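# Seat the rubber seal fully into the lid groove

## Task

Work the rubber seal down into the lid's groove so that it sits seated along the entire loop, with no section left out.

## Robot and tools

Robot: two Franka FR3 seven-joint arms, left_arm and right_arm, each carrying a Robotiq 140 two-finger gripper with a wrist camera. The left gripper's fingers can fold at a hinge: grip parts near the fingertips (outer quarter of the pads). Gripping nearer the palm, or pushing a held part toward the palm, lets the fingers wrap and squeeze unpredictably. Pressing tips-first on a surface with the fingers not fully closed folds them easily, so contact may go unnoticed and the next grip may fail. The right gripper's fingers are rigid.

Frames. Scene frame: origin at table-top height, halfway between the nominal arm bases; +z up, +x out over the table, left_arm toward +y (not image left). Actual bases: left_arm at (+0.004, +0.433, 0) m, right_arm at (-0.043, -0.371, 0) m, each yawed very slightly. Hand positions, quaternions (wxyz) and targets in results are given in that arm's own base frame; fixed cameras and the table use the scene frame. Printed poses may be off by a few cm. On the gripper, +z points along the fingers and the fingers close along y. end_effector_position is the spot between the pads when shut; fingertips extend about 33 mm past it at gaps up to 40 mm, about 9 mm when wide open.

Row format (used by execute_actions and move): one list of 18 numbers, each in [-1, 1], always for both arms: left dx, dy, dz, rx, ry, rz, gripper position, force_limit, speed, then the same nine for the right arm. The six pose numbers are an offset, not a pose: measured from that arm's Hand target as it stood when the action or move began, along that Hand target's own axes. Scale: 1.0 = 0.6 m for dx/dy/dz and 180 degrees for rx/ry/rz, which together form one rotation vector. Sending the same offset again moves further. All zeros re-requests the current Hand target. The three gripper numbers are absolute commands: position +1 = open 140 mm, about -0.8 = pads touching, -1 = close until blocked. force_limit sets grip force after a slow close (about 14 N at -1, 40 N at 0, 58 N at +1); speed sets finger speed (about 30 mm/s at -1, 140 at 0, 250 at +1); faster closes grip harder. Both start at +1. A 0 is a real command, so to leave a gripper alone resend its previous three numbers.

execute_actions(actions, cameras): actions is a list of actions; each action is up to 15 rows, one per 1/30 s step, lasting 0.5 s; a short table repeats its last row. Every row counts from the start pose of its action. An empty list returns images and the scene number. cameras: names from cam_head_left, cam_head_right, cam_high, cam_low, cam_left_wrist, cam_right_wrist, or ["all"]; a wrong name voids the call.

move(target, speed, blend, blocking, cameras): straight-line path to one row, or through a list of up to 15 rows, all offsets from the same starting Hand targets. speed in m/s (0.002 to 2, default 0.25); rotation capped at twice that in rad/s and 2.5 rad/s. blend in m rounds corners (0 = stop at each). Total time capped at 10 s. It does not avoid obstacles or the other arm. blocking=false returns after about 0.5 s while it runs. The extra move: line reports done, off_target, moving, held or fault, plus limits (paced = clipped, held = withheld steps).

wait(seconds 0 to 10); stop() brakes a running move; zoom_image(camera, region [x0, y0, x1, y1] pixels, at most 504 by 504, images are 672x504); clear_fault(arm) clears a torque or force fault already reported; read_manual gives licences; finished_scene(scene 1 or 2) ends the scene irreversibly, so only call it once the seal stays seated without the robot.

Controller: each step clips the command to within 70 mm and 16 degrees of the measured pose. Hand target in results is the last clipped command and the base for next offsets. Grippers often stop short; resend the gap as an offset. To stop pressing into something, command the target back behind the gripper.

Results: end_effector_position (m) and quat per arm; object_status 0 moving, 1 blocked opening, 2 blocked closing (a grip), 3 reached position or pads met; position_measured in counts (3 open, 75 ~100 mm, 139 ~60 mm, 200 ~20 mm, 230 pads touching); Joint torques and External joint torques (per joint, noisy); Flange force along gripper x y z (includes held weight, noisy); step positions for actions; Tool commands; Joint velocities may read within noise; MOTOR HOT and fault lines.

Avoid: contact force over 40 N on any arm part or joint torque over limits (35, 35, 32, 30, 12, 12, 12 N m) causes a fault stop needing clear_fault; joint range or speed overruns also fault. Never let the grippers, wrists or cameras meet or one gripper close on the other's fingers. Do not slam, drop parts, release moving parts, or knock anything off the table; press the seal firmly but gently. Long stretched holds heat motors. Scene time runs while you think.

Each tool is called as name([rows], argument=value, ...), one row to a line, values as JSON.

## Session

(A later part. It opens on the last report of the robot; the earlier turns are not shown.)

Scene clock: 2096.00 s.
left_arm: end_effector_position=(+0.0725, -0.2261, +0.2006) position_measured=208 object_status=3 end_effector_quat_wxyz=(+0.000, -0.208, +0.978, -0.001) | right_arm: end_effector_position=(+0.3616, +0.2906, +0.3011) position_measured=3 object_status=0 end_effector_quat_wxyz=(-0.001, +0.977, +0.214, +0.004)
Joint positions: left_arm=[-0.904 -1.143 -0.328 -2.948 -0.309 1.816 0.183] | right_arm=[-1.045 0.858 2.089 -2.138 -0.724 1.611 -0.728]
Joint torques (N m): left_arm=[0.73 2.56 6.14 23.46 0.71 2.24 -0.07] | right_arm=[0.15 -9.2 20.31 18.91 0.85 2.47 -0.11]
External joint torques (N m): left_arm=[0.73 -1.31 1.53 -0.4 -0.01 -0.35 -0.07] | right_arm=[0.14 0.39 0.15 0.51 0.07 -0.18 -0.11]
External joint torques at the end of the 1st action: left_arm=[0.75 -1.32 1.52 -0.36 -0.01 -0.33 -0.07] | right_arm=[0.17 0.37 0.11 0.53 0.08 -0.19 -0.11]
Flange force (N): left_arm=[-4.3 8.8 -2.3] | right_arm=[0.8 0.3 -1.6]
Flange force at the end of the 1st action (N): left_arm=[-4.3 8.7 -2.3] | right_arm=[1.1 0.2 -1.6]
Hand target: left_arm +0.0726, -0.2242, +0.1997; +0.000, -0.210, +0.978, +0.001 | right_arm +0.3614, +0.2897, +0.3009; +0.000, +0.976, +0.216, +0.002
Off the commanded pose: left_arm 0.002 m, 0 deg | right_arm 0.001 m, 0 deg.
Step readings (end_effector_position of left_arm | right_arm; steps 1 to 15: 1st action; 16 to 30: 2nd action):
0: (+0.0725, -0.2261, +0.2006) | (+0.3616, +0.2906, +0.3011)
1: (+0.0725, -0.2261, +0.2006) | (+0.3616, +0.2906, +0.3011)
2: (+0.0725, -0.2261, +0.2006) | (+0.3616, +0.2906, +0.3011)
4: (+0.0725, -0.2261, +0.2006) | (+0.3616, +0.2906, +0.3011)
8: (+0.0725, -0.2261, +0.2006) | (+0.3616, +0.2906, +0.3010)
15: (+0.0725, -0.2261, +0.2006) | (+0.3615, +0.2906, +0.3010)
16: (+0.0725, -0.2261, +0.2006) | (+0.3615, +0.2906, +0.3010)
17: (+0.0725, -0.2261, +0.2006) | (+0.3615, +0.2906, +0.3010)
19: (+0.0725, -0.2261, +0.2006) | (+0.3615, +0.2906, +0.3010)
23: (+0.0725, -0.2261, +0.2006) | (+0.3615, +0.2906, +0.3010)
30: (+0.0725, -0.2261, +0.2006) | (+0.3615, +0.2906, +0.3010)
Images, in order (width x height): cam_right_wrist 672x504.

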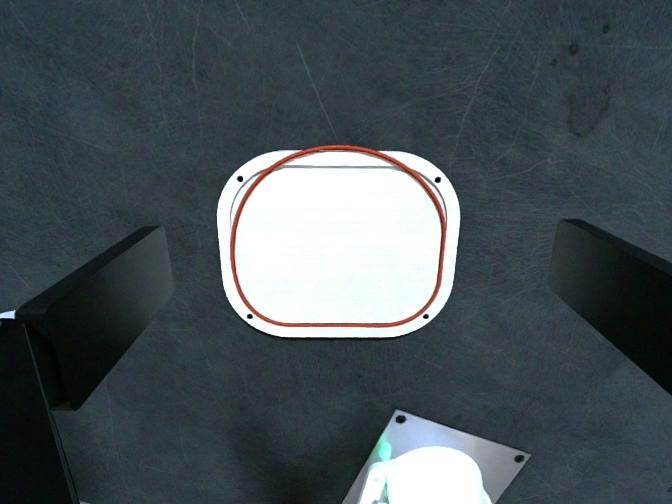

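move(target=[0.1833, -0.5833, -0.1672, 0, 0, 0.0053, 1, -1, 0, 0, 0.4167, 0, 0, 0, 0, 1, -1, 0], speed=0.12, cameras=["cam_right_wrist", "cam_left_wrist", "cam_head_left"])

zoom_image(camera="cam_left_wrist", region=[190, 120, 490, 370])

Scene clock: 2210.73 s.
left_arm: end_effector_position=(+0.1154, -0.5894, +0.3000) position_measured=3 object_status=3 end_effector_quat_wxyz=(-0.001, -0.199, +0.980, -0.001) | right_arm: end_effector_position=(+0.4670, +0.0646, +0.3017) position_measured=3 object_status=3 end_effector_quat_wxyz=(+0.000, +0.977, +0.213, +0.004)
Joint positions: left_arm=[-0.645 0.165 -0.789 -1.709 0.119 1.826 -0.288] | right_arm=[-1.368 1.132 2.079 -2.082 -0.937 1.399 -1.113]
Joint velocities: left_arm=[-0.001 0.001 -0.001 0 0 0 -0.007] | right_arm=[within noise]
Joint torques (N m): left_arm=[-0.07 -28.53 -1.79 25.3 0.99 2.3 -0.19] | right_arm=[-0.47 -17.75 25.2 13.82 0.66 2.5 -0.2]
External joint torques (N m): left_arm=[-0.15 0.94 1.84 0.47 0.25 -0.32 -0.19] | right_arm=[-0.52 0.55 0.51 0.56 -0.15 -0.18 -0.2]
Flange force (N): left_arm=[1.1 -8.1 -1.4] | right_arm=[-1.5 1.6 -1.2]
Hand target: left_arm +0.1160, -0.5887, +0.2994; +0.000, -0.202, +0.979, +0.001 | right_arm +0.4671, +0.0631, +0.3013; +0.000, +0.976, +0.216, +0.002
Off the commanded pose: left_arm 0.001 m, 0 deg | right_arm 0.002 m, 0 deg.
move: done
Images, in order (width x height): cam_head_left 672x504, cam_left_wrist 672x504, cam_right_wrist 672x504.

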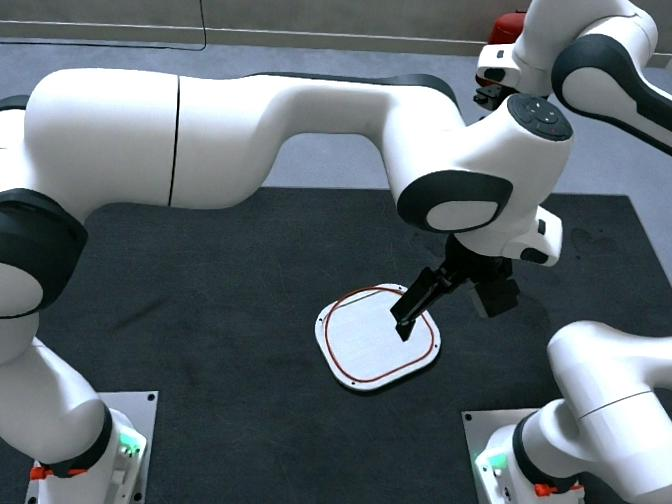

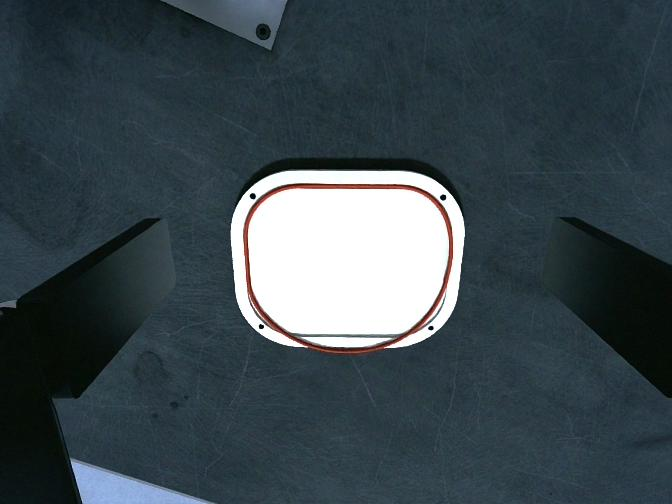

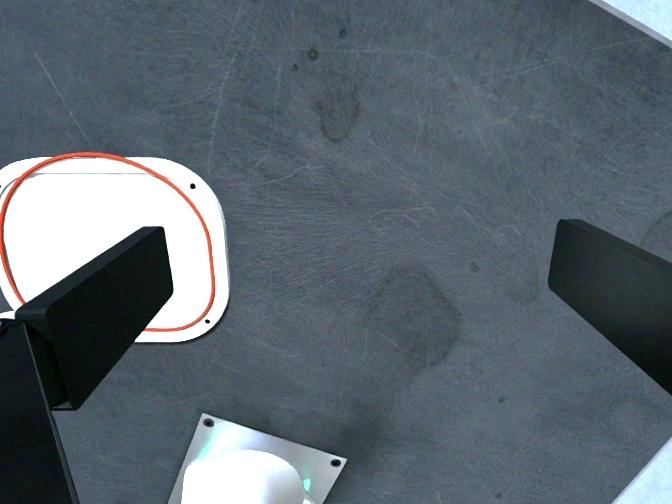

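Scaled by 1.680 from the camera's 672x504 image, which has a finer 960x720 frame.

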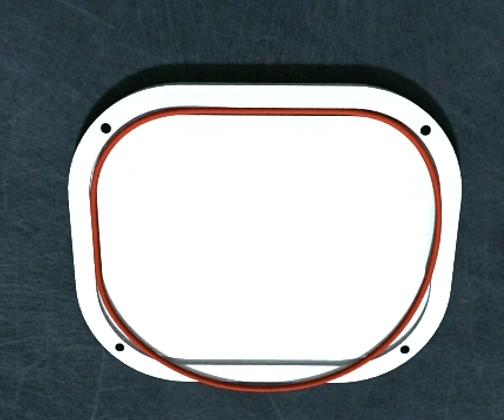

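move(target=[-0.0433, 0.0062, 0.3333, 0, 0, 0, -1, -1, 0, 0, 0, 0, 0, 0, 0, 1, -1, 0], speed=0.1, cameras=["cam_left_wrist", "cam_high"])

zoom_image(camera="cam_left_wrist", region=[150, 60, 560, 360])

Scene clock: 2234.27 s.
left_arm: end_effector_position=(+0.1383, -0.5739, +0.0998) position_measured=233 object_status=3 end_effector_quat_wxyz=(-0.001, -0.200, +0.980, +0.002) | right_arm: end_effector_position=(+0.4670, +0.0646, +0.3017) position_measured=3 object_status=3 end_effector_quat_wxyz=(+0.000, +0.977, +0.214, +0.004)
Joint positions: left_arm=[-0.682 0.345 -0.685 -2.03 0.283 2.276 -0.356] | right_arm=[-1.368 1.132 2.079 -2.082 -0.937 1.399 -1.114]
Joint velocities: left_arm=[-0.002 0 0.001 0 -0.002 0.003 -0.005] | right_arm=[within noise]
Joint torques (N m): left_arm=[-0.36 -34.24 -5.14 22.41 0.8 2.78 -0.15] | right_arm=[-0.46 -17.75 25.08 13.76 0.82 2.64 -0.18]
External joint torques (N m): left_arm=[-0.32 0.38 1.74 0.16 0.22 0.18 -0.15] | right_arm=[-0.5 0.54 0.44 0.52 0.01 -0.03 -0.18]
Flange force (N): left_arm=[0.7 -4.1 3.1] | right_arm=[-1.4 1.3 -1.0]
Hand target: left_arm +0.1384, -0.5747, +0.0994; +0.000, -0.202, +0.979, +0.001 | right_arm +0.4671, +0.0631, +0.3013; +0.000, +0.976, +0.216, +0.002
Off the commanded pose: left_arm 0.001 m, 0 deg | right_arm 0.002 m, 0 deg.
move: done
Images, in order (width x height): cam_high 672x504, cam_left_wrist 672x504.

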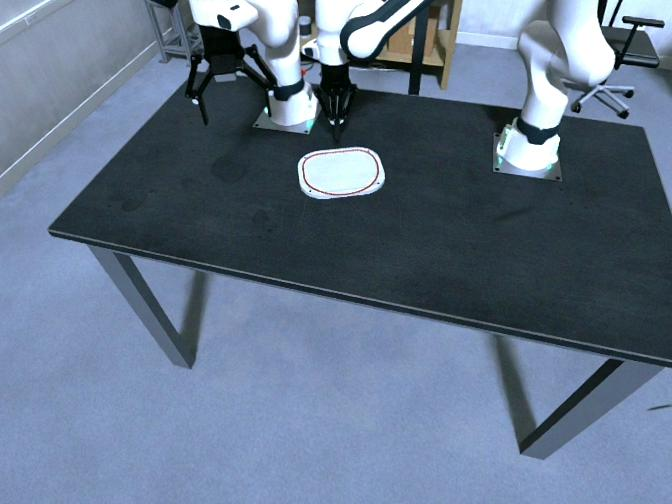

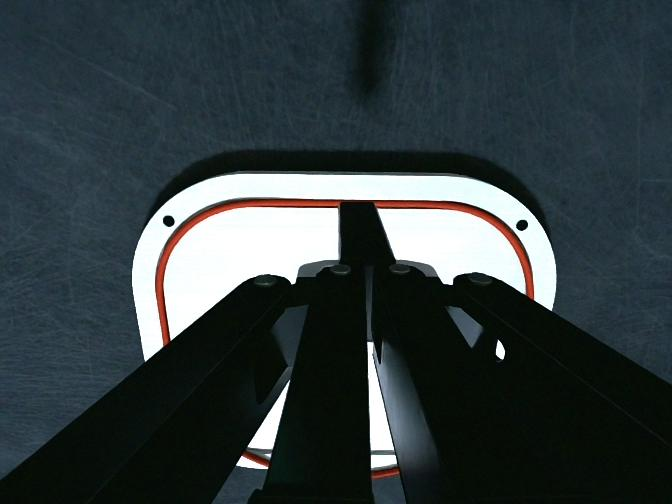

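Scaled by 1.229 from the camera's 672x504 image, which has a finer 960x720 frame.

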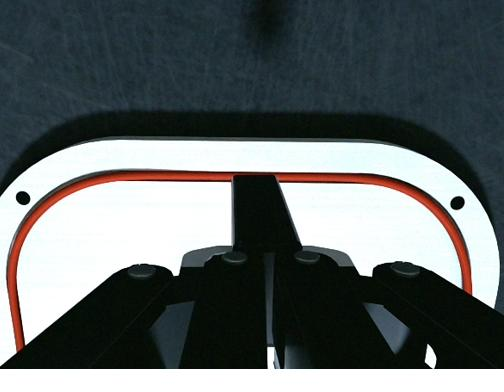

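move(target=[0, 0, 0.0583, 0, 0, 0, -1, -1, 0, 0, 0, 0, 0, 0, 0, 1, -1, 0], speed=0.05, cameras=["cam_left_wrist"])

zoom_image(camera="cam_left_wrist", region=[250, 120, 470, 300])

Scene clock: 2245.87 s.
left_arm: end_effector_position=(+0.1386, -0.5742, +0.0653) position_measured=233 object_status=3 end_effector_quat_wxyz=(+0.000, -0.200, +0.980, +0.002) | right_arm: end_effector_position=(+0.4670, +0.0646, +0.3017) position_measured=3 object_status=3 end_effector_quat_wxyz=(+0.000, +0.977, +0.214, +0.004)
Joint positions: left_arm=[-0.721 0.404 -0.638 -2.045 0.333 2.344 -0.389] | right_arm=[-1.368 1.132 2.079 -2.082 -0.937 1.399 -1.114]
Joint velocities: left_arm=[-0.001 0.002 0.002 0.002 0 0.005 -0.004] | right_arm=[within noise]
Joint torques (N m): left_arm=[-0.16 -35.91 -5.86 21.53 0.78 2.74 -0.21] | right_arm=[-0.48 -17.76 25.07 13.75 0.82 2.63 -0.15]
External joint torques (N m): left_arm=[-0.11 0.64 1.71 0.02 0.22 0.1 -0.21] | right_arm=[-0.55 0.53 0.35 0.48 0 -0.06 -0.15]
Flange force (N): left_arm=[0.7 -3.7 3.8] | right_arm=[-1.5 1.3 -0.8]
Hand target: left_arm +0.1384, -0.5746, +0.0645; +0.000, -0.202, +0.979, +0.001 | right_arm +0.4671, +0.0631, +0.3013; +0.000, +0.976, +0.216, +0.002
Off the commanded pose: left_arm 0.001 m, 0 deg | right_arm 0.002 m, 0 deg.
move: done
Images, in order (width x height): cam_left_wrist 672x504.

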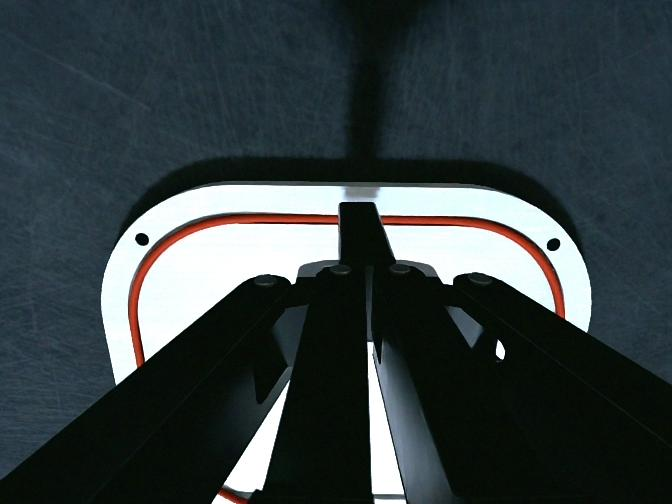

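Scaled by 2.291 from the camera's 672x504 image, which has a finer 960x720 frame.

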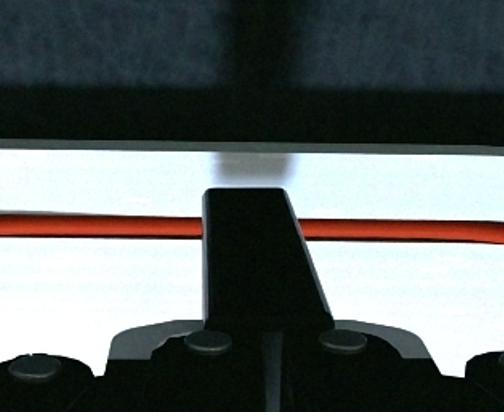

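move(target=[0.0067, 0, 0.0167, 0, 0, 0, -1, -1, 0, 0, 0, 0, 0, 0, 0, 1, -1, 0], speed=0.03)

Scene clock: 2255.60 s.
left_arm: end_effector_position=(+0.1352, -0.5760, +0.0557) position_measured=233 object_status=3 end_effector_quat_wxyz=(+0.000, -0.200, +0.980, +0.001) | right_arm: end_effector_position=(+0.4670, +0.0646, +0.3017) position_measured=3 object_status=3 end_effector_quat_wxyz=(+0.000, +0.977, +0.214, +0.004)
Joint positions: left_arm=[-0.743 0.422 -0.62 -2.045 0.345 2.362 -0.403] | right_arm=[-1.368 1.132 2.079 -2.082 -0.937 1.399 -1.114]
Joint velocities: left_arm=[-0.001 0 0.002 -0.001 -0.001 0.004 -0.005] | right_arm=[within noise]
Joint torques (N m): left_arm=[-0.21 -36.14 -5.96 21.27 0.76 2.86 -0.24] | right_arm=[-0.4 -17.74 25.07 13.79 0.82 2.62 -0.17]
External joint torques (N m): left_arm=[-0.37 0.99 1.55 0.01 0.22 0.23 -0.24] | right_arm=[-0.31 0.43 0.5 0.51 0.01 -0.04 -0.17]
Flange force (N): left_arm=[1.3 -4.3 4.8] | right_arm=[-0.9 1.1 -1.3]
Hand target: left_arm +0.1347, -0.5762, +0.0544; +0.000, -0.202, +0.979, +0.001 | right_arm +0.4671, +0.0631, +0.3013; +0.000, +0.976, +0.216, +0.002
Off the commanded pose: left_arm 0.001 m, 0 deg | right_arm 0.002 m, 0 deg.
move: done

move(target=[0, 0, 0.0033, 0, 0, 0, -1, -1, 0, 0, 0, 0, 0, 0, 0, 1, -1, 0], speed=0.02)

Scene clock: 2262.43 s.
left_arm: end_effector_position=(+0.1354, -0.5764, +0.0542) position_measured=233 object_status=3 end_effector_quat_wxyz=(+0.000, -0.201, +0.980, +0.001) | right_arm: end_effector_position=(+0.4670, +0.0646, +0.3017) position_measured=3 object_status=3 end_effector_quat_wxyz=(+0.000, +0.977, +0.214, +0.004)
Joint positions: left_arm=[-0.749 0.424 -0.614 -2.045 0.346 2.366 -0.405] | right_arm=[-1.368 1.132 2.079 -2.082 -0.937 1.399 -1.114]
Joint velocities: left_arm=[-0.005 0 0.005 0 -0.001 0.004 0.001] | right_arm=[within noise]
Joint torques (N m): left_arm=[-0.33 -36.07 -6.34 20.9 0.66 2.78 -0.17] | right_arm=[-0.46 -17.77 25.1 13.77 0.83 2.62 -0.19]
External joint torques (N m): left_arm=[-0.33 1.12 1.27 -0.26 0.12 0.16 -0.17] | right_arm=[-0.49 0.51 0.43 0.51 0.02 -0.05 -0.19]
Flange force (N): left_arm=[1.1 -3.3 4.5] | right_arm=[-1.4 1.3 -1.1]
Hand target: left_arm +0.1347, -0.5762, +0.0525; +0.000, -0.202, +0.979, +0.001 | right_arm +0.4671, +0.0631, +0.3013; +0.000, +0.976, +0.216, +0.002
Off the commanded pose: left_arm 0.002 m, 0 deg | right_arm 0.002 m, 0 deg.
move: done

move(target=[0, 0, 0.0025, 0, 0, 0, -1, -1, 0, 0, 0, 0, 0, 0, 0, 1, -1, 0], speed=0.02)

Scene clock: 2266.90 s.
left_arm: end_effector_position=(+0.1355, -0.5764, +0.0527) position_measured=233 object_status=3 end_effector_quat_wxyz=(+0.000, -0.201, +0.980, +0.001) | right_arm: end_effector_position=(+0.4670, +0.0646, +0.3017) position_measured=3 object_status=3 end_effector_quat_wxyz=(+0.000, +0.977, +0.214, +0.004)
Joint positions: left_arm=[-0.754 0.425 -0.608 -2.046 0.346 2.37 -0.405] | right_arm=[-1.368 1.132 2.079 -2.082 -0.937 1.399 -1.114]
Joint velocities: left_arm=[-0.005 0.001 0.004 0 0 0.001 0.001] | right_arm=[within noise]
Joint torques (N m): left_arm=[-0.68 -36.16 -5.43 20.88 0.6 2.87 -0.18] | right_arm=[-0.45 -17.72 25.14 13.77 0.83 2.64 -0.17]
External joint torques (N m): left_arm=[-0.67 1.18 2.14 -0.31 0.06 0.23 -0.18] | right_arm=[-0.36 0.44 0.61 0.45 0.03 -0.03 -0.17]
Flange force (N): left_arm=[1.4 -4.1 5.8] | right_arm=[-1.4 1.0 -1.3]
Hand target: left_arm +0.1347, -0.5762, +0.0510; +0.000, -0.202, +0.979, +0.001 | right_arm +0.4671, +0.0631, +0.3013; +0.000, +0.976, +0.216, +0.002
Off the commanded pose: left_arm 0.002 m, 0 deg | right_arm 0.002 m, 0 deg.
move: done

move(target=[0, 0, 0.0025, 0, 0, 0, -1, -1, 0, 0, 0, 0, 0, 0, 0, 1, -1, 0], speed=0.02)

Scene clock: 2270.73 s.
left_arm: end_effector_position=(+0.1355, -0.5764, +0.0512) position_measured=233 object_status=3 end_effector_quat_wxyz=(+0.000, -0.201, +0.980, +0.001) | right_arm: end_effector_position=(+0.4670, +0.0646, +0.3017) position_measured=3 object_status=3 end_effector_quat_wxyz=(+0.000, +0.977, +0.214, +0.004)
Joint positions: left_arm=[-0.758 0.427 -0.603 -2.046 0.346 2.373 -0.405] | right_arm=[-1.368 1.132 2.079 -2.082 -0.937 1.399 -1.114]
Joint velocities: left_arm=[-0.005 -0.002 0.006 -0.001 0 0.003 0.001] | right_arm=[within noise]
Joint torques (N m): left_arm=[-0.17 -36.27 -5.69 20.85 0.59 2.88 -0.19] | right_arm=[-0.46 -17.7 25.09 13.8 0.83 2.63 -0.19]
External joint torques (N m): left_arm=[-0.09 1.17 1.92 -0.23 0.06 0.26 -0.19] | right_arm=[-0.47 0.58 0.43 0.54 0.02 -0.04 -0.19]
Flange force (N): left_arm=[0.6 -3.5 5.1] | right_arm=[-1.3 1.4 -1.1]
Hand target: left_arm +0.1347, -0.5762, +0.0495; +0.000, -0.202, +0.979, +0.001 | right_arm +0.4671, +0.0631, +0.3013; +0.000, +0.976, +0.216, +0.002
Off the commanded pose: left_arm 0.002 m, 0 deg | right_arm 0.002 m, 0 deg.
move: done

move(target=[0, 0, 0.0025, 0, 0, 0, -1, -1, 0, 0, 0, 0, 0, 0, 0, 1, -1, 0], speed=0.02, cameras=["cam_left_wrist"])

Scene clock: 2276.73 s.
left_arm: end_effector_position=(+0.1355, -0.5764, +0.0497) position_measured=233 object_status=3 end_effector_quat_wxyz=(+0.000, -0.201, +0.980, +0.001) | right_arm: end_effector_position=(+0.4670, +0.0646, +0.3017) position_measured=3 object_status=3 end_effector_quat_wxyz=(+0.000, +0.977, +0.214, +0.004)
Joint positions: left_arm=[-0.763 0.429 -0.598 -2.046 0.346 2.376 -0.405] | right_arm=[-1.368 1.132 2.079 -2.082 -0.937 1.399 -1.114]
Joint velocities: left_arm=[-0.004 0.001 0.005 -0.001 0 0.003 0] | right_arm=[within noise]
Joint torques (N m): left_arm=[-0.21 -36.44 -5.94 20.84 0.59 2.82 -0.18] | right_arm=[-0.44 -17.73 25.11 13.79 0.85 2.64 -0.16]
External joint torques (N m): left_arm=[0.02 1.05 1.75 -0.18 0.05 0.19 -0.18] | right_arm=[-0.51 0.59 0.4 0.57 0.03 -0.04 -0.16]
Flange force (N): left_arm=[0.4 -3.2 4.5] | right_arm=[-1.3 1.4 -1.1]
Hand target: left_arm +0.1347, -0.5762, +0.0480; +0.000, -0.202, +0.979, +0.001 | right_arm +0.4671, +0.0631, +0.3013; +0.000, +0.976, +0.216, +0.002
Off the commanded pose: left_arm 0.002 m, 0 deg | right_arm 0.002 m, 0 deg.
move: done
Images, in order (width x height): cam_left_wrist 672x504.

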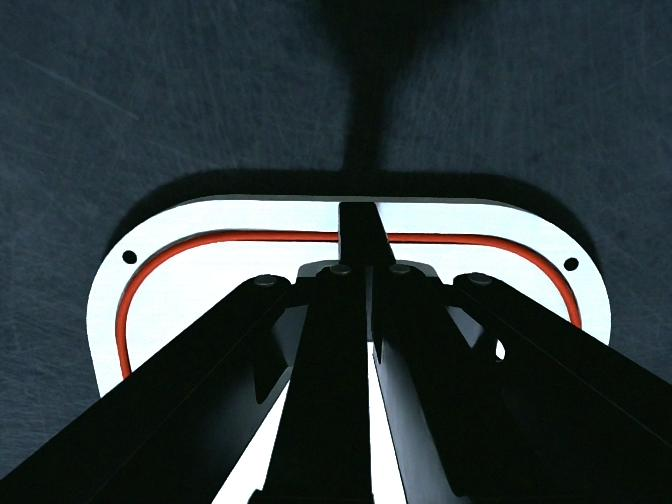

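move(target=[0, 0, 0.0025, 0, 0, 0, -1, -1, 0, 0, 0, 0, 0, 0, 0, 1, -1, 0], speed=0.02)

Scene clock: 2281.07 s.
left_arm: end_effector_position=(+0.1355, -0.5765, +0.0482) position_measured=233 object_status=3 end_effector_quat_wxyz=(+0.000, -0.201, +0.980, +0.001) | right_arm: end_effector_position=(+0.4670, +0.0646, +0.3017) position_measured=3 object_status=3 end_effector_quat_wxyz=(+0.000, +0.977, +0.214, +0.004)
Joint positions: left_arm=[-0.767 0.431 -0.593 -2.047 0.346 2.379 -0.405] | right_arm=[-1.368 1.132 2.079 -2.082 -0.937 1.399 -1.114]
Joint velocities: left_arm=[-0.004 -0.001 0.004 0 -0.001 0.002 0.002] | right_arm=[within noise]
Joint torques (N m): left_arm=[-0.03 -36.51 -6.04 20.81 0.58 2.81 -0.21] | right_arm=[-0.44 -17.75 25.1 13.77 0.82 2.64 -0.19]
External joint torques (N m): left_arm=[0.05 1.07 1.5 -0.14 0.05 0.19 -0.21] | right_arm=[-0.42 0.47 0.53 0.49 0.02 -0.03 -0.19]
Flange force (N): left_arm=[0.5 -3.1 4.3] | right_arm=[-1.4 1.2 -1.2]
Hand target: left_arm +0.1347, -0.5762, +0.0465; +0.000, -0.202, +0.979, +0.001 | right_arm +0.4671, +0.0631, +0.3013; +0.000, +0.976, +0.216, +0.002
Off the commanded pose: left_arm 0.002 m, 0 deg | right_arm 0.002 m, 0 deg.
move: done

move(target=[0, 0, 0.0025, 0, 0, 0, -1, -1, 0, 0, 0, 0, 0, 0, 0, 1, -1, 0], speed=0.02)

Scene clock: 2284.13 s.
left_arm: end_effector_position=(+0.1355, -0.5765, +0.0467) position_measured=233 object_status=3 end_effector_quat_wxyz=(+0.000, -0.201, +0.980, +0.001) | right_arm: end_effector_position=(+0.4670, +0.0646, +0.3017) position_measured=3 object_status=3 end_effector_quat_wxyz=(+0.000, +0.977, +0.214, +0.004)
Joint positions: left_arm=[-0.772 0.433 -0.588 -2.047 0.346 2.382 -0.405] | right_arm=[-1.368 1.132 2.079 -2.082 -0.937 1.399 -1.114]
Joint velocities: left_arm=[-0.005 -0.001 0.007 0 0.001 0.003 0.001] | right_arm=[within noise]
Joint torques (N m): left_arm=[0.28 -36.64 -5.36 20.75 0.58 2.87 -0.2] | right_arm=[-0.47 -17.79 25.1 13.79 0.83 2.63 -0.18]
External joint torques (N m): left_arm=[0.52 1.13 2.31 -0.22 0.05 0.24 -0.2] | right_arm=[-0.42 0.45 0.46 0.54 0.02 -0.03 -0.18]
Flange force (N): left_arm=[-0.5 -3.0 4.9] | right_arm=[-1.1 1.2 -1.3]
Hand target: left_arm +0.1347, -0.5762, +0.0450; +0.000, -0.202, +0.979, +0.001 | right_arm +0.4671, +0.0631, +0.3013; +0.000, +0.976, +0.216, +0.002
Off the commanded pose: left_arm 0.002 m, 0 deg | right_arm 0.002 m, 0 deg.
move: done

move(target=[0, 0, 0.0025, 0, 0, 0, -1, -1, 0, 0, 0, 0, 0, 0, 0, 1, -1, 0], speed=0.02, cameras=["cam_left_wrist"])

zoom_image(camera="cam_left_wrist", region=[250, 150, 470, 300])

Scene clock: 2290.67 s.
left_arm: end_effector_position=(+0.1354, -0.5766, +0.0455) position_measured=233 object_status=3 end_effector_quat_wxyz=(+0.000, -0.201, +0.980, +0.001) | right_arm: end_effector_position=(+0.4670, +0.0646, +0.3017) position_measured=3 object_status=3 end_effector_quat_wxyz=(+0.000, +0.977, +0.214, +0.004)
Joint positions: left_arm=[-0.776 0.435 -0.583 -2.047 0.346 2.385 -0.405] | right_arm=[-1.368 1.132 2.079 -2.082 -0.937 1.399 -1.114]
Joint torques (N m): left_arm=[0.13 -36.05 -5.22 20.42 0.61 2.96 -0.19] | right_arm=[-0.48 -17.73 25.08 13.79 0.82 2.62 -0.16]
External joint torques (N m): left_arm=[0.24 1.71 2.29 -0.49 0.08 0.34 -0.19] | right_arm=[-0.36 0.43 0.51 0.49 0.02 -0.04 -0.17]
Flange force (N): left_arm=[0.1 -3.5 6.5] | right_arm=[-1.1 1.1 -1.2]
Hand target: left_arm +0.1347, -0.5762, +0.0435; +0.000, -0.202, +0.979, +0.001 | right_arm +0.4671, +0.0631, +0.3013; +0.000, +0.976, +0.216, +0.002
Off the commanded pose: left_arm 0.002 m, 0 deg | right_arm 0.002 m, 0 deg.
move: done
Images, in order (width x height): cam_left_wrist 672x504.

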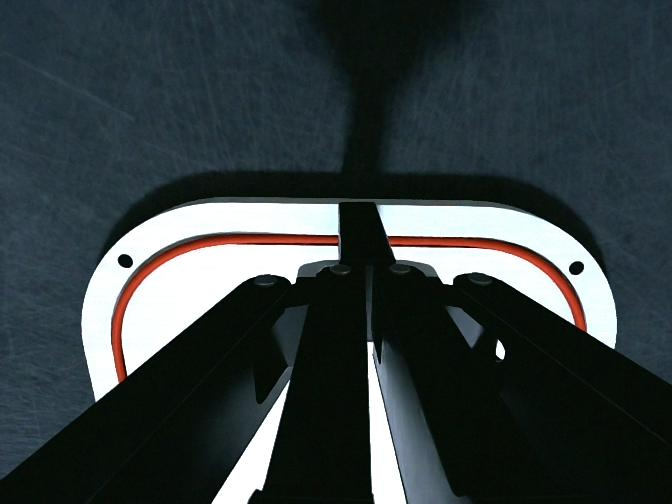

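Scaled by 2.291 from the camera's 672x504 image, which has a finer 960x720 frame.

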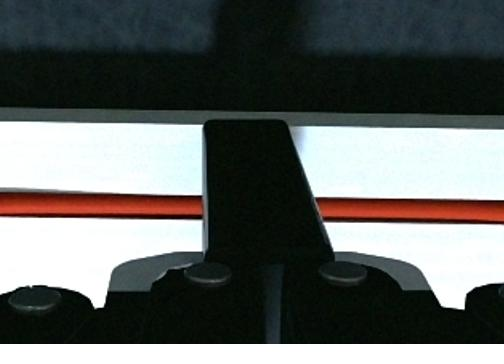

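move(target=[0, 0, 0.0025, 0, 0, 0, -1, -1, 0, 0, 0, 0, 0, 0, 0, 1, -1, 0], speed=0.02)

Scene clock: 2295.03 s.
left_arm: end_effector_position=(+0.1354, -0.5767, +0.0453) position_measured=233 object_status=3 end_effector_quat_wxyz=(+0.001, -0.201, +0.980, +0.001) | right_arm: end_effector_position=(+0.4670, +0.0646, +0.3017) position_measured=3 object_status=3 end_effector_quat_wxyz=(+0.000, +0.977, +0.214, +0.004)
Joint positions: left_arm=[-0.779 0.434 -0.58 -2.047 0.346 2.386 -0.406] | right_arm=[-1.368 1.132 2.079 -2.082 -0.937 1.399 -1.114]
Joint torques (N m): left_arm=[-0.41 -34.48 -4.68 19.5 0.81 3.23 -0.21] | right_arm=[-0.42 -17.76 25.11 13.79 0.82 2.64 -0.14]
External joint torques (N m): left_arm=[-0.47 3.4 2.66 -1.49 0.28 0.6 -0.21] | right_arm=[-0.48 0.48 0.55 0.59 0.01 -0.02 -0.14]
Flange force (N): left_arm=[1.4 -4.7 11.7] | right_arm=[-1.3 1.2 -1.4]
Hand target: left_arm +0.1347, -0.5761, +0.0420; +0.000, -0.202, +0.979, +0.001 | right_arm +0.4671, +0.0631, +0.3013; +0.000, +0.976, +0.216, +0.002
Off the commanded pose: left_arm 0.003 m, 0 deg | right_arm 0.002 m, 0 deg.
move: done

move(target=[0, 0, 0.0025, 0, 0, 0, -1, -1, 0, 0, 0, 0, 0, 0, 0, 1, -1, 0], speed=0.02)

Scene clock: 2302.57 s.
left_arm: end_effector_position=(+0.1354, -0.5768, +0.0452) position_measured=233 object_status=3 end_effector_quat_wxyz=(+0.002, -0.201, +0.980, +0.000) | right_arm: end_effector_position=(+0.4670, +0.0646, +0.3017) position_measured=3 object_status=3 end_effector_quat_wxyz=(+0.000, +0.977, +0.214, +0.004)
Joint positions: left_arm=[-0.782 0.434 -0.578 -2.047 0.346 2.387 -0.406] | right_arm=[-1.368 1.132 2.079 -2.082 -0.937 1.399 -1.114]
Joint torques (N m): left_arm=[0.09 -33.09 -3.97 19.12 0.96 3.58 -0.19] | right_arm=[-0.45 -17.79 25.08 13.79 0.82 2.64 -0.19]
External joint torques (N m): left_arm=[0.08 4.78 3.37 -1.86 0.43 0.94 -0.19] | right_arm=[-0.32 0.42 0.43 0.38 0.03 -0.04 -0.19]
Flange force (N): left_arm=[0.8 -6.3 15.5] | right_arm=[-1.2 1.0 -1.0]
Hand target: left_arm +0.1347, -0.5761, +0.0405; +0.000, -0.202, +0.979, +0.001 | right_arm +0.4671, +0.0631, +0.3013; +0.000, +0.976, +0.216, +0.002
Off the commanded pose: left_arm 0.005 m, 0 deg | right_arm 0.002 m, 0 deg.
move: off_target (left_arm)

move([
  [0, 0, 0.0042, 0, 0, 0, -1, -1, 0, 0, 0, 0, 0, 0, 0, 1, -1, 0],
  [0, 0, -0.0192, 0, 0, 0, -1, -1, 0, 0, 0, 0, 0, 0, 0, 1, -1, 0],
  [-0.0583, 0, -0.0192, 0, 0, 0, -1, -1, 0, 0, 0, 0, 0, 0, 0, 1, -1, 0],
  [-0.0583, 0, -0.0042, 0, 0, 0, -1, -1, 0, 0, 0, 0, 0, 0, 0, 1, -1, 0],
], speed=0.03, cameras=["cam_left_wrist"])

Scene clock: 2315.30 s.
left_arm: end_effector_position=(+0.1674, -0.5623, +0.0447) position_measured=233 object_status=3 end_effector_quat_wxyz=(+0.000, -0.203, +0.979, +0.001) | right_arm: end_effector_position=(+0.4670, +0.0646, +0.3017) position_measured=3 object_status=3 end_effector_quat_wxyz=(+0.000, +0.977, +0.214, +0.004)
Joint positions: left_arm=[-0.703 0.424 -0.595 -2.068 0.347 2.393 -0.353] | right_arm=[-1.368 1.132 2.079 -2.082 -0.937 1.399 -1.114]
Joint velocities: left_arm=[-0.001 0.001 0.002 -0.001 0.001 0.004 0] | right_arm=[within noise]
Joint torques (N m): left_arm=[-0.01 -36.08 -5.39 20.85 0.73 2.83 -0.01] | right_arm=[-0.41 -17.71 25.14 13.82 0.82 2.63 -0.16]
External joint torques (N m): left_arm=[0 1.2 2.01 -0.04 0.21 0.21 -0.01] | right_arm=[-0.51 0.6 0.46 0.61 0 -0.05 -0.16]
Flange force (N): left_arm=[0.1 -4.5 5.3] | right_arm=[-1.4 1.4 -1.2]
Hand target: left_arm +0.1668, -0.5623, +0.0430; +0.000, -0.202, +0.979, +0.001 | right_arm +0.4671, +0.0631, +0.3013; +0.000, +0.976, +0.216, +0.002
Off the commanded pose: left_arm 0.002 m, 0 deg | right_arm 0.002 m, 0 deg.
move: done
Images, in order (width x height): cam_left_wrist 672x504.

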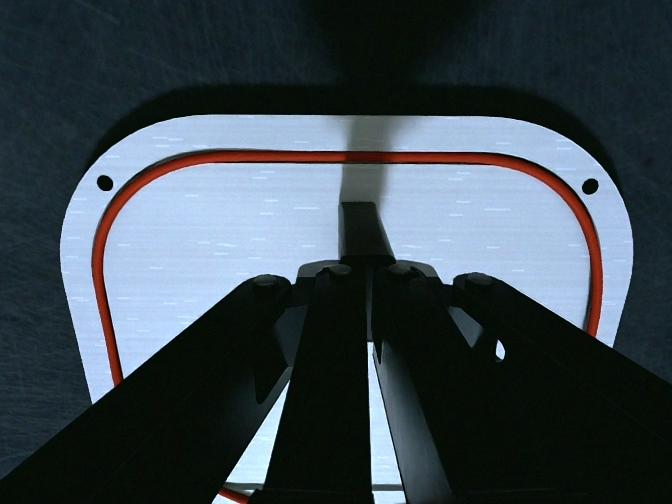

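move(target=[0, 0, 0.0017, 0, 0, 0, -1, -1, 0, 0, 0, 0, 0, 0, 0, 1, -1, 0], speed=0.02)

Scene clock: 2320.30 s.
left_arm: end_effector_position=(+0.1675, -0.5626, +0.0447) position_measured=233 object_status=3 end_effector_quat_wxyz=(+0.001, -0.202, +0.979, +0.001) | right_arm: end_effector_position=(+0.4670, +0.0646, +0.3017) position_measured=3 object_status=3 end_effector_quat_wxyz=(+0.000, +0.977, +0.214, +0.004)
Joint positions: left_arm=[-0.704 0.425 -0.594 -2.068 0.348 2.394 -0.353] | right_arm=[-1.368 1.132 2.079 -2.082 -0.937 1.399 -1.114]
Joint torques (N m): left_arm=[-0.33 -34.19 -4.87 19.98 0.91 3.27 -0.05] | right_arm=[-0.43 -17.73 25.09 13.79 0.83 2.63 -0.15]
External joint torques (N m): left_arm=[-0.51 3.02 2.34 -0.87 0.39 0.66 -0.05] | right_arm=[-0.46 0.59 0.38 0.52 0.02 -0.05 -0.15]
Flange force (N): left_arm=[1.1 -6.2 10.9] | right_arm=[-1.3 1.3 -1.0]
Hand target: left_arm +0.1668, -0.5623, +0.0420; +0.000, -0.202, +0.979, +0.001 | right_arm +0.4671, +0.0631, +0.3013; +0.000, +0.976, +0.216, +0.002
Off the commanded pose: left_arm 0.003 m, 0 deg | right_arm 0.002 m, 0 deg.
move: done

zoom_image(camera="cam_left_wrist", region=[60, 110, 360, 400])

zoom_image(camera="cam_left_wrist", region=[350, 110, 650, 400])

Scaled by 1.680 from the camera's 672x504 image, which has a finer 960x720 frame.
This view is cut from an older image: the scene may have changed since it was taken.

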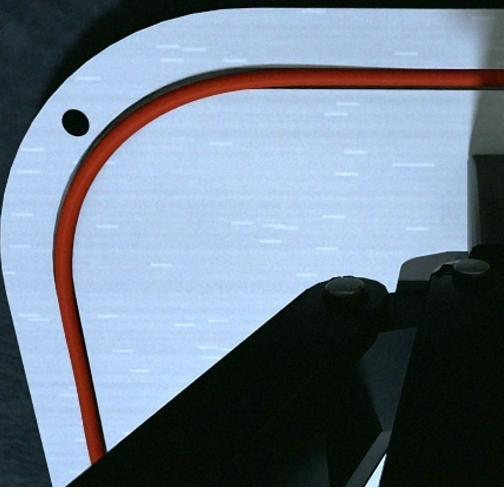

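Scaled by 1.680 from the camera's 672x504 image, which has a finer 960x720 frame.
This view is cut from an older image: the scene may have changed since it was taken.

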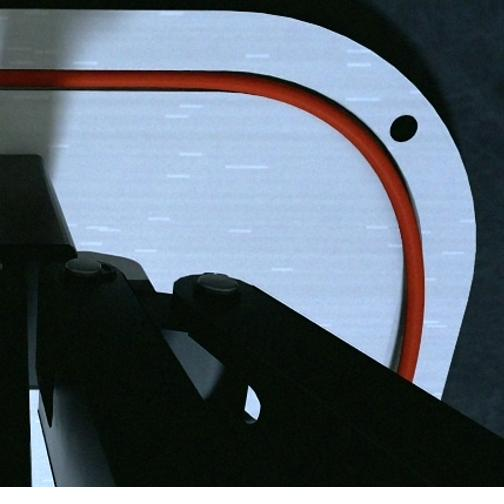

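move([
  [0, 0, -0.0133, 0, 0, 0, -1, -1, 0, 0, 0, 0, 0, 0, 0, 1, -1, 0],
  [0.0583, 0.025, -0.0133, 0, 0, 0, -1, -1, 0, 0, 0, 0, 0, 0, 0, 1, -1, 0],
  [0.0583, 0.025, 0.0025, 0, 0, 0, -1, -1, 0, 0, 0, 0, 0, 0, 0, 1, -1, 0],
  [0.0583, 0.025, -0.0133, 0, 0, 0, -1, -1, 0, 0, 0, 0, 0, 0, 0, 1, -1, 0],
  [0.058, 0.05, -0.0133, 0, 0, 0, -1, -1, 0, 0, 0, 0, 0, 0, 0, 1, -1, 0],
  [0.058, 0.05, 0.0025, 0, 0, 0, -1, -1, 0, 0, 0, 0, 0, 0, 0, 1, -1, 0],
  [0.058, 0.05, -0.0133, 0, 0, 0, -1, -1, 0, 0, 0, 0, 0, 0, 0, 1, -1, 0],
  [0.0575, 0.075, -0.0133, 0, 0, 0, -1, -1, 0, 0, 0, 0, 0, 0, 0, 1, -1, 0],
  [0.0575, 0.075, 0.0025, 0, 0, 0, -1, -1, 0, 0, 0, 0, 0, 0, 0, 1, -1, 0],
], speed=[0.05, 0.06, 0.03, 0.05, 0.06, 0.03, 0.05, 0.06, 0.03], cameras=["cam_left_wrist"])

Scene clock: 2362.83 s.
left_arm: end_effector_position=(+0.1180, -0.5362, +0.0452) position_measured=233 object_status=3 end_effector_quat_wxyz=(+0.002, -0.200, +0.980, -0.001) | right_arm: end_effector_position=(+0.4670, +0.0646, +0.3017) position_measured=3 object_status=3 end_effector_quat_wxyz=(+0.000, +0.977, +0.214, +0.004)
Joint positions: left_arm=[-0.709 0.326 -0.644 -2.217 0.315 2.458 -0.406] | right_arm=[-1.368 1.132 2.079 -2.082 -0.937 1.399 -1.114]
Joint velocities: left_arm=[0 0 0.002 -0.001 0.001 0.004 -0.003] | right_arm=[within noise]
Joint torques (N m): left_arm=[0.3 -28.21 -2.7 18.66 1 3.11 -0.1] | right_arm=[-0.47 -17.76 25.08 13.74 0.81 2.65 -0.16]
External joint torques (N m): left_arm=[0.47 4.5 3.43 -1.68 0.52 0.47 -0.1] | right_arm=[-0.53 0.55 0.4 0.51 0 -0.03 -0.16]
Flange force (N): left_arm=[0.4 -8.6 16.7] | right_arm=[-1.5 1.3 -0.9]
Hand target: left_arm +0.1173, -0.5346, +0.0405; +0.000, -0.202, +0.979, +0.001 | right_arm +0.4671, +0.0631, +0.3013; +0.000, +0.976, +0.216, +0.002
Off the commanded pose: left_arm 0.005 m, 0 deg | right_arm 0.002 m, 0 deg.
move: off_target (left_arm)
Images, in order (width x height): cam_left_wrist 672x504.

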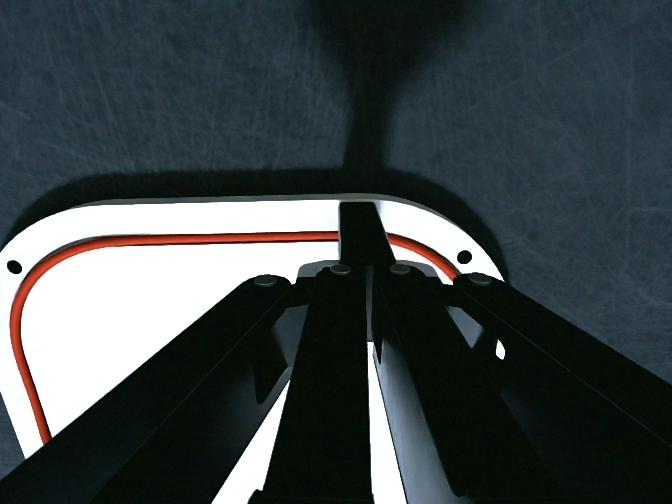

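move([
  [0, 0, -0.0158, 0, 0, 0, -1, -1, 0, 0, 0, 0, 0, 0, 0, 1, -1, 0],
  [-0.0033, 0.0308, -0.0158, 0, 0, 0, -1, -1, 0, 0, 0, 0, 0, 0, 0, 1, -1, 0],
  [-0.0033, 0.0308, 0, 0, 0, 0, -1, -1, 0, 0, 0, 0, 0, 0, 0, 1, -1, 0],
  [-0.0033, 0.0308, -0.0158, 0, 0, 0, -1, -1, 0, 0, 0, 0, 0, 0, 0, 1, -1, 0],
  [-0.0133, 0.055, -0.0158, 0, 0, 0, -1, -1, 0, 0, 0, 0, 0, 0, 0, 1, -1, 0],
  [-0.0133, 0.055, 0, 0, 0, 0, -1, -1, 0, 0, 0, 0, 0, 0, 0, 1, -1, 0],
  [-0.0133, 0.055, -0.0158, 0, 0, 0, -1, -1, 0, 0, 0, 0, 0, 0, 0, 1, -1, 0],
  [-0.0293, 0.0757, -0.0158, 0, 0, 0, -1, -1, 0, 0, 0, 0, 0, 0, 0, 1, -1, 0],
  [-0.0293, 0.0757, -0.0042, 0, 0, 0, -1, -1, 0, 0, 0, 0, 0, 0, 0, 1, -1, 0],
], speed=[0.05, 0.06, 0.03, 0.05, 0.06, 0.03, 0.05, 0.06, 0.03], cameras=["cam_left_wrist"])

zoom_image(camera="cam_left_wrist", region=[300, 150, 500, 330])

Scene clock: 2387.10 s.
left_arm: end_effector_position=(+0.1161, -0.4862, +0.0455) position_measured=233 object_status=3 end_effector_quat_wxyz=(+0.001, -0.201, +0.980, +0.001) | right_arm: end_effector_position=(+0.4670, +0.0646, +0.3017) position_measured=3 object_status=3 end_effector_quat_wxyz=(+0.000, +0.977, +0.214, +0.004)
Joint positions: left_arm=[-0.596 0.195 -0.727 -2.39 0.229 2.523 -0.335] | right_arm=[-1.368 1.132 2.079 -2.082 -0.937 1.399 -1.114]
Joint torques (N m): left_arm=[-0.19 -23.96 -1.16 19.19 0.79 3.24 -0.14] | right_arm=[-0.46 -17.78 25.08 13.78 0.83 2.63 -0.15]
External joint torques (N m): left_arm=[-0.21 2.65 2.59 -0.57 0.36 0.62 -0.14] | right_arm=[-0.44 0.45 0.46 0.5 0.02 -0.04 -0.15]
Flange force (N): left_arm=[1.1 -9.6 14.7] | right_arm=[-1.3 1.1 -1.1]
Hand target: left_arm +0.1155, -0.4860, +0.0431; +0.000, -0.202, +0.979, +0.001 | right_arm +0.4671, +0.0631, +0.3013; +0.000, +0.976, +0.216, +0.002
Off the commanded pose: left_arm 0.002 m, 0 deg | right_arm 0.002 m, 0 deg.
move: done
Images, in order (width x height): cam_left_wrist 672x504.

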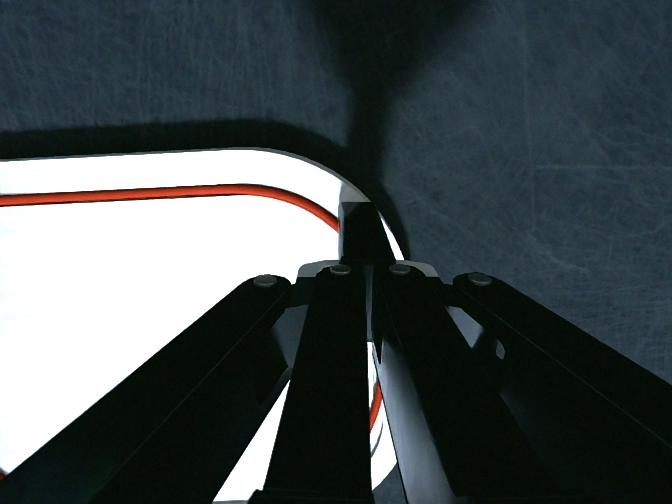

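Scaled by 2.520 from the camera's 672x504 image, which has a finer 960x720 frame.

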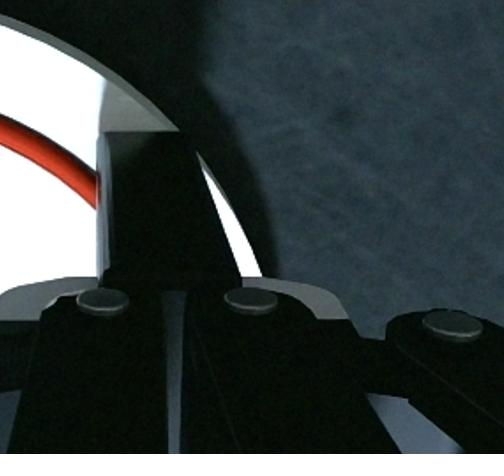

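move([
  [0, 0, -0.0158, 0, 0, 0, -1, -1, 0, 0, 0, 0, 0, 0, 0, 1, -1, 0],
  [-0.035, -0.02, -0.0667, 0, 0, 0, -1, -1, 0, 0, 0, 0, 0, 0, 0, 1, -1, 0],
], speed=[0.04, 0.08], cameras=["cam_left_wrist"])

zoom_image(camera="cam_left_wrist", region=[230, 60, 450, 280])

Scene clock: 2395.30 s.
left_arm: end_effector_position=(+0.1394, -0.4890, +0.0824) position_measured=233 object_status=3 end_effector_quat_wxyz=(+0.001, -0.204, +0.979, +0.000) | right_arm: end_effector_position=(+0.4670, +0.0646, +0.3017) position_measured=3 object_status=3 end_effector_quat_wxyz=(+0.000, +0.977, +0.214, +0.004)
Joint positions: left_arm=[-0.526 0.12 -0.766 -2.351 0.13 2.434 -0.227] | right_arm=[-1.368 1.132 2.079 -2.082 -0.937 1.399 -1.114]
Joint velocities: left_arm=[0 -0.001 0.001 0.001 0.001 -0.001 0.005] | right_arm=[within noise]
Joint torques (N m): left_arm=[0.79 -25.13 -1.42 21.48 0.16 2.3 0.25] | right_arm=[-0.47 -17.73 25.12 13.81 0.81 2.64 -0.15]
External joint torques (N m): left_arm=[0.86 -0.22 1.09 0.38 -0.33 -0.31 0.25] | right_arm=[-0.45 0.51 0.52 0.54 0.01 -0.03 -0.15]
Flange force (N): left_arm=[-2.5 0.3 -2.7] | right_arm=[-1.4 1.2 -1.2]
Hand target: left_arm +0.1396, -0.4887, +0.0831; +0.000, -0.202, +0.979, +0.001 | right_arm +0.4671, +0.0631, +0.3013; +0.000, +0.976, +0.216, +0.002
Off the commanded pose: left_arm 0.001 m, 0 deg | right_arm 0.002 m, 0 deg.
move: done
Images, in order (width x height): cam_left_wrist 672x504.

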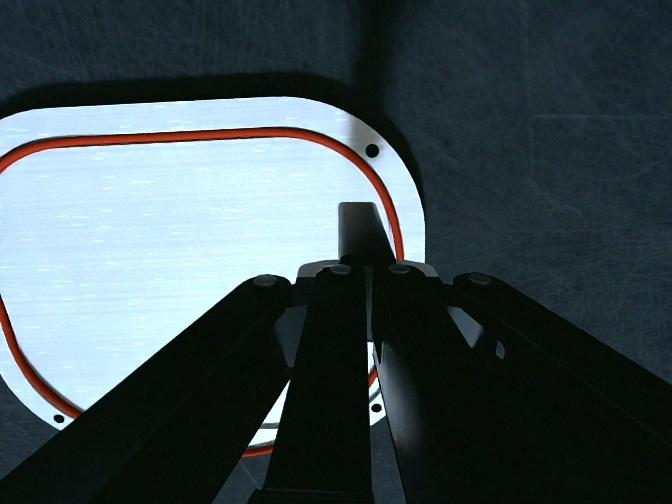

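Scaled by 2.291 from the camera's 672x504 image, which has a finer 960x720 frame.

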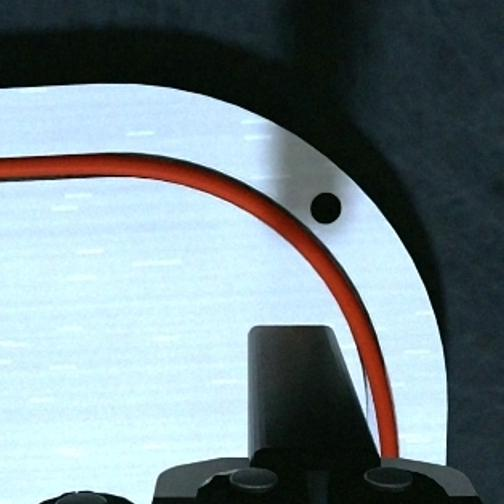

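move(target=[-0.0695, 0.2, 0, 0, 0, 0, -1, -1, 0, 0, 0, 0, 0, 0, 0, 1, -1, 0], speed=0.08, cameras=["cam_left_wrist"])

zoom_image(camera="cam_left_wrist", region=[0, 60, 250, 400])

Scene clock: 2431.77 s.
left_arm: end_effector_position=(+0.1304, -0.3622, +0.0836) position_measured=233 object_status=3 end_effector_quat_wxyz=(+0.000, -0.205, +0.979, +0.002) | right_arm: end_effector_position=(+0.4670, +0.0646, +0.3017) position_measured=3 object_status=3 end_effector_quat_wxyz=(+0.000, +0.977, +0.214, +0.004)
Joint positions: left_arm=[-0.649 -0.301 -0.617 -2.741 -0.279 2.471 0.135] | right_arm=[-1.368 1.132 2.079 -2.082 -0.937 1.399 -1.114]
Joint velocities: left_arm=[0 0 0 0 0.001 0.001 0.005] | right_arm=[within noise]
Joint torques (N m): left_arm=[-0.07 -14.85 5.98 19.63 0.43 2.63 0.28] | right_arm=[-0.45 -17.73 25.11 13.8 0.83 2.63 -0.2]
External joint torques (N m): left_arm=[-0.13 -0.26 2.14 -0.2 -0.03 0.06 0.28] | right_arm=[-0.66 0.66 0.41 0.68 0 -0.05 -0.2]
Flange force (N): left_arm=[-3.7 4.2 -3.0] | right_arm=[-1.5 1.7 -1.2]
Hand target: left_arm +0.1304, -0.3620, +0.0833; +0.000, -0.202, +0.979, +0.001 | right_arm +0.4671, +0.0631, +0.3013; +0.000, +0.976, +0.216, +0.002
Off the commanded pose: left_arm 0.000 m, 0 deg | right_arm 0.002 m, 0 deg.
move: done
Images, in order (width x height): cam_left_wrist 672x504.

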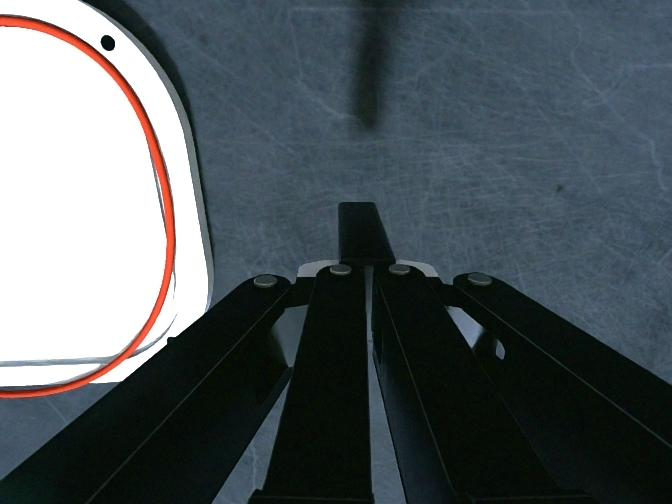

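Scaled by 1.482 from the camera's 672x504 image, which has a finer 960x720 frame.

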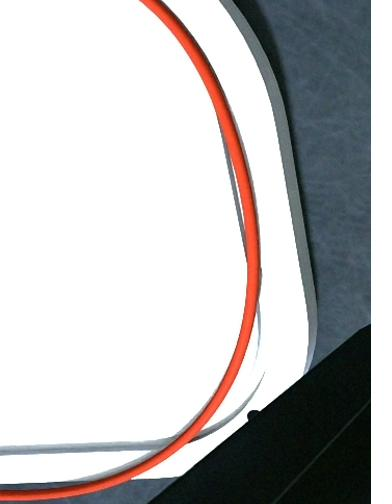

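move(target=[0, 0.1667, -0.1667, 0, 0, 0, -1, -1, 0, 0.037, -0.4282, 0.3333, 0, 0, 0, -1, -1, 0], speed=0.12, cameras=["cam_right_wrist", "cam_head_left"])

zoom_image(camera="cam_right_wrist", region=[150, 100, 550, 400])

Scene clock: 2461.83 s.
left_arm: end_effector_position=(+0.0912, -0.2723, +0.1842) position_measured=233 object_status=3 end_effector_quat_wxyz=(+0.000, -0.204, +0.979, -0.001) | right_arm: end_effector_position=(+0.3779, +0.3045, +0.1007) position_measured=233 object_status=3 end_effector_quat_wxyz=(+0.001, +0.975, +0.221, +0.000)
Joint positions: left_arm=[-0.863 -0.896 -0.382 -2.877 -0.328 1.999 0.191] | right_arm=[-0.845 1.012 1.646 -2.326 -1.102 1.892 -0.592]
Joint velocities: left_arm=[within noise] | right_arm=[0 0.001 0 0 0 -0.001 0.006]
Joint torques (N m): left_arm=[0.06 -2.88 7.44 23.08 0.94 2.24 0.18] | right_arm=[0.09 -17.63 24.77 12.7 0.47 2.8 0.32]
External joint torques (N m): left_arm=[0.07 -1.24 2.31 -0.36 0.26 -0.34 0.18] | right_arm=[0.08 -0.37 0.24 0.64 -0.27 0.17 0.32]
Flange force (N): left_arm=[-4.9 8.8 -4.1] | right_arm=[1.5 -1.2 0.0]
Hand target: left_arm +0.0909, -0.2703, +0.1835; +0.000, -0.202, +0.979, +0.001 | right_arm +0.3796, +0.3054, +0.1010; +0.000, +0.976, +0.216, +0.002
Off the commanded pose: left_arm 0.002 m, 0 deg | right_arm 0.002 m, 1 deg.
move: done
Images, in order (width x height): cam_head_left 672x504, cam_right_wrist 672x504.

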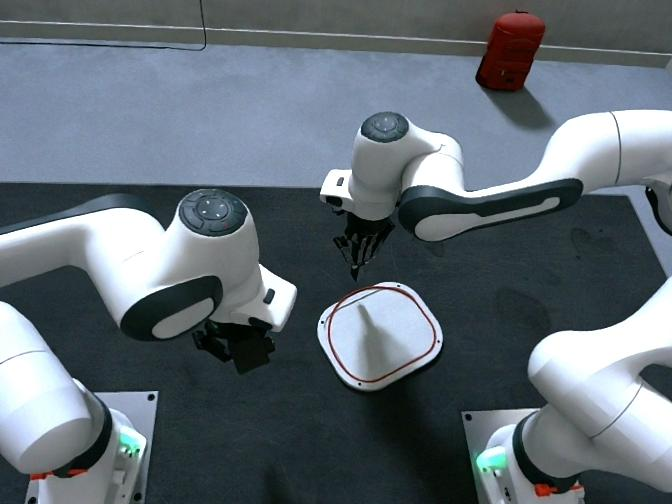

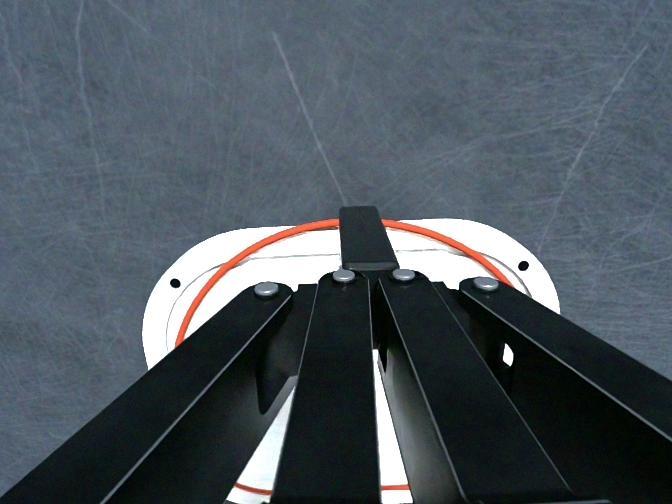

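Scaled by 1.260 from the camera's 672x504 image, which has a finer 960x720 frame.

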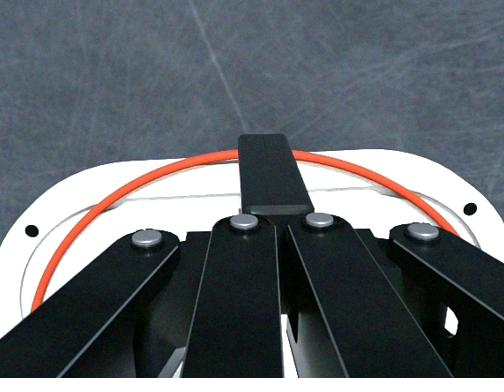

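move([
  [0, 0, 0, 0, 0, 0, -1, -1, 0, -0.1, 0, 0, 0, 0, 0, -1, -1, 0],
  [0, 0, 0, 0, 0, 0, -1, -1, 0, -0.1, 0, 0.08, 0, 0, 0, -1, -1, 0],
], speed=[0.08, 0.04])

Scene clock: 2500.17 s.
left_arm: end_effector_position=(+0.0911, -0.2723, +0.1842) position_measured=233 object_status=3 end_effector_quat_wxyz=(+0.000, -0.204, +0.979, -0.001) | right_arm: end_effector_position=(+0.3259, +0.2787, +0.0531) position_measured=233 object_status=3 end_effector_quat_wxyz=(+0.002, +0.976, +0.220, +0.002)
Joint positions: left_arm=[-0.863 -0.896 -0.382 -2.877 -0.328 1.999 0.191] | right_arm=[-0.937 1.016 1.61 -2.525 -1.203 1.991 -0.494]
Joint velocities: left_arm=[within noise] | right_arm=[0 -0.001 -0.001 0 -0.001 0.003 0.007]
Joint torques (N m): left_arm=[0.1 -2.86 7.4 23.07 0.92 2.24 0.16] | right_arm=[0.15 -14.35 22.39 10.37 0.46 2.78 0.3]
External joint torques (N m): left_arm=[0.09 -1.25 2.25 -0.34 0.24 -0.33 0.16] | right_arm=[0.06 0.22 0.14 0.21 -0.24 0.16 0.3]
Flange force (N): left_arm=[-4.8 8.7 -4.0] | right_arm=[0.2 -0.8 0.7]
Hand target: left_arm +0.0909, -0.2703, +0.1835; +0.000, -0.202, +0.979, +0.001 | right_arm +0.3254, +0.2800, +0.0527; +0.000, +0.976, +0.216, +0.002
Off the commanded pose: left_arm 0.002 m, 0 deg | right_arm 0.001 m, 0 deg.
move: done

move(target=[0, 0, 0, 0, 0, 0, -1, -1, 0, 0, 0, 0.0042, 0, 0, 0, -1, -1, 0], speed=0.02)

Scene clock: 2508.40 s.
left_arm: end_effector_position=(+0.0911, -0.2723, +0.1842) position_measured=233 object_status=3 end_effector_quat_wxyz=(+0.000, -0.204, +0.979, -0.001) | right_arm: end_effector_position=(+0.3261, +0.2787, +0.0506) position_measured=233 object_status=3 end_effector_quat_wxyz=(+0.002, +0.976, +0.219, +0.002)
Joint positions: left_arm=[-0.863 -0.896 -0.382 -2.877 -0.328 1.999 0.191] | right_arm=[-0.933 1.016 1.602 -2.525 -1.209 1.996 -0.49]
Joint velocities: left_arm=[within noise] | right_arm=[0 -0.001 -0.002 0.001 -0.003 0.003 0.003]
Joint torques (N m): left_arm=[0.14 -2.84 7.39 23.1 0.91 2.25 0.15] | right_arm=[0.34 -14.44 22.46 10.16 0.34 2.81 0.24]
External joint torques (N m): left_arm=[0.14 -1.16 2.24 -0.37 0.23 -0.34 0.15] | right_arm=[0.37 0.2 0.21 0.02 -0.36 0.18 0.24]
Flange force (N): left_arm=[-4.8 8.3 -3.9] | right_arm=[0.3 -1.4 1.2]
Hand target: left_arm +0.0909, -0.2703, +0.1835; +0.000, -0.202, +0.979, +0.001 | right_arm +0.3254, +0.2800, +0.0502; +0.000, +0.976, +0.216, +0.002
Off the commanded pose: left_arm 0.002 m, 0 deg | right_arm 0.002 m, 0 deg.
move: done


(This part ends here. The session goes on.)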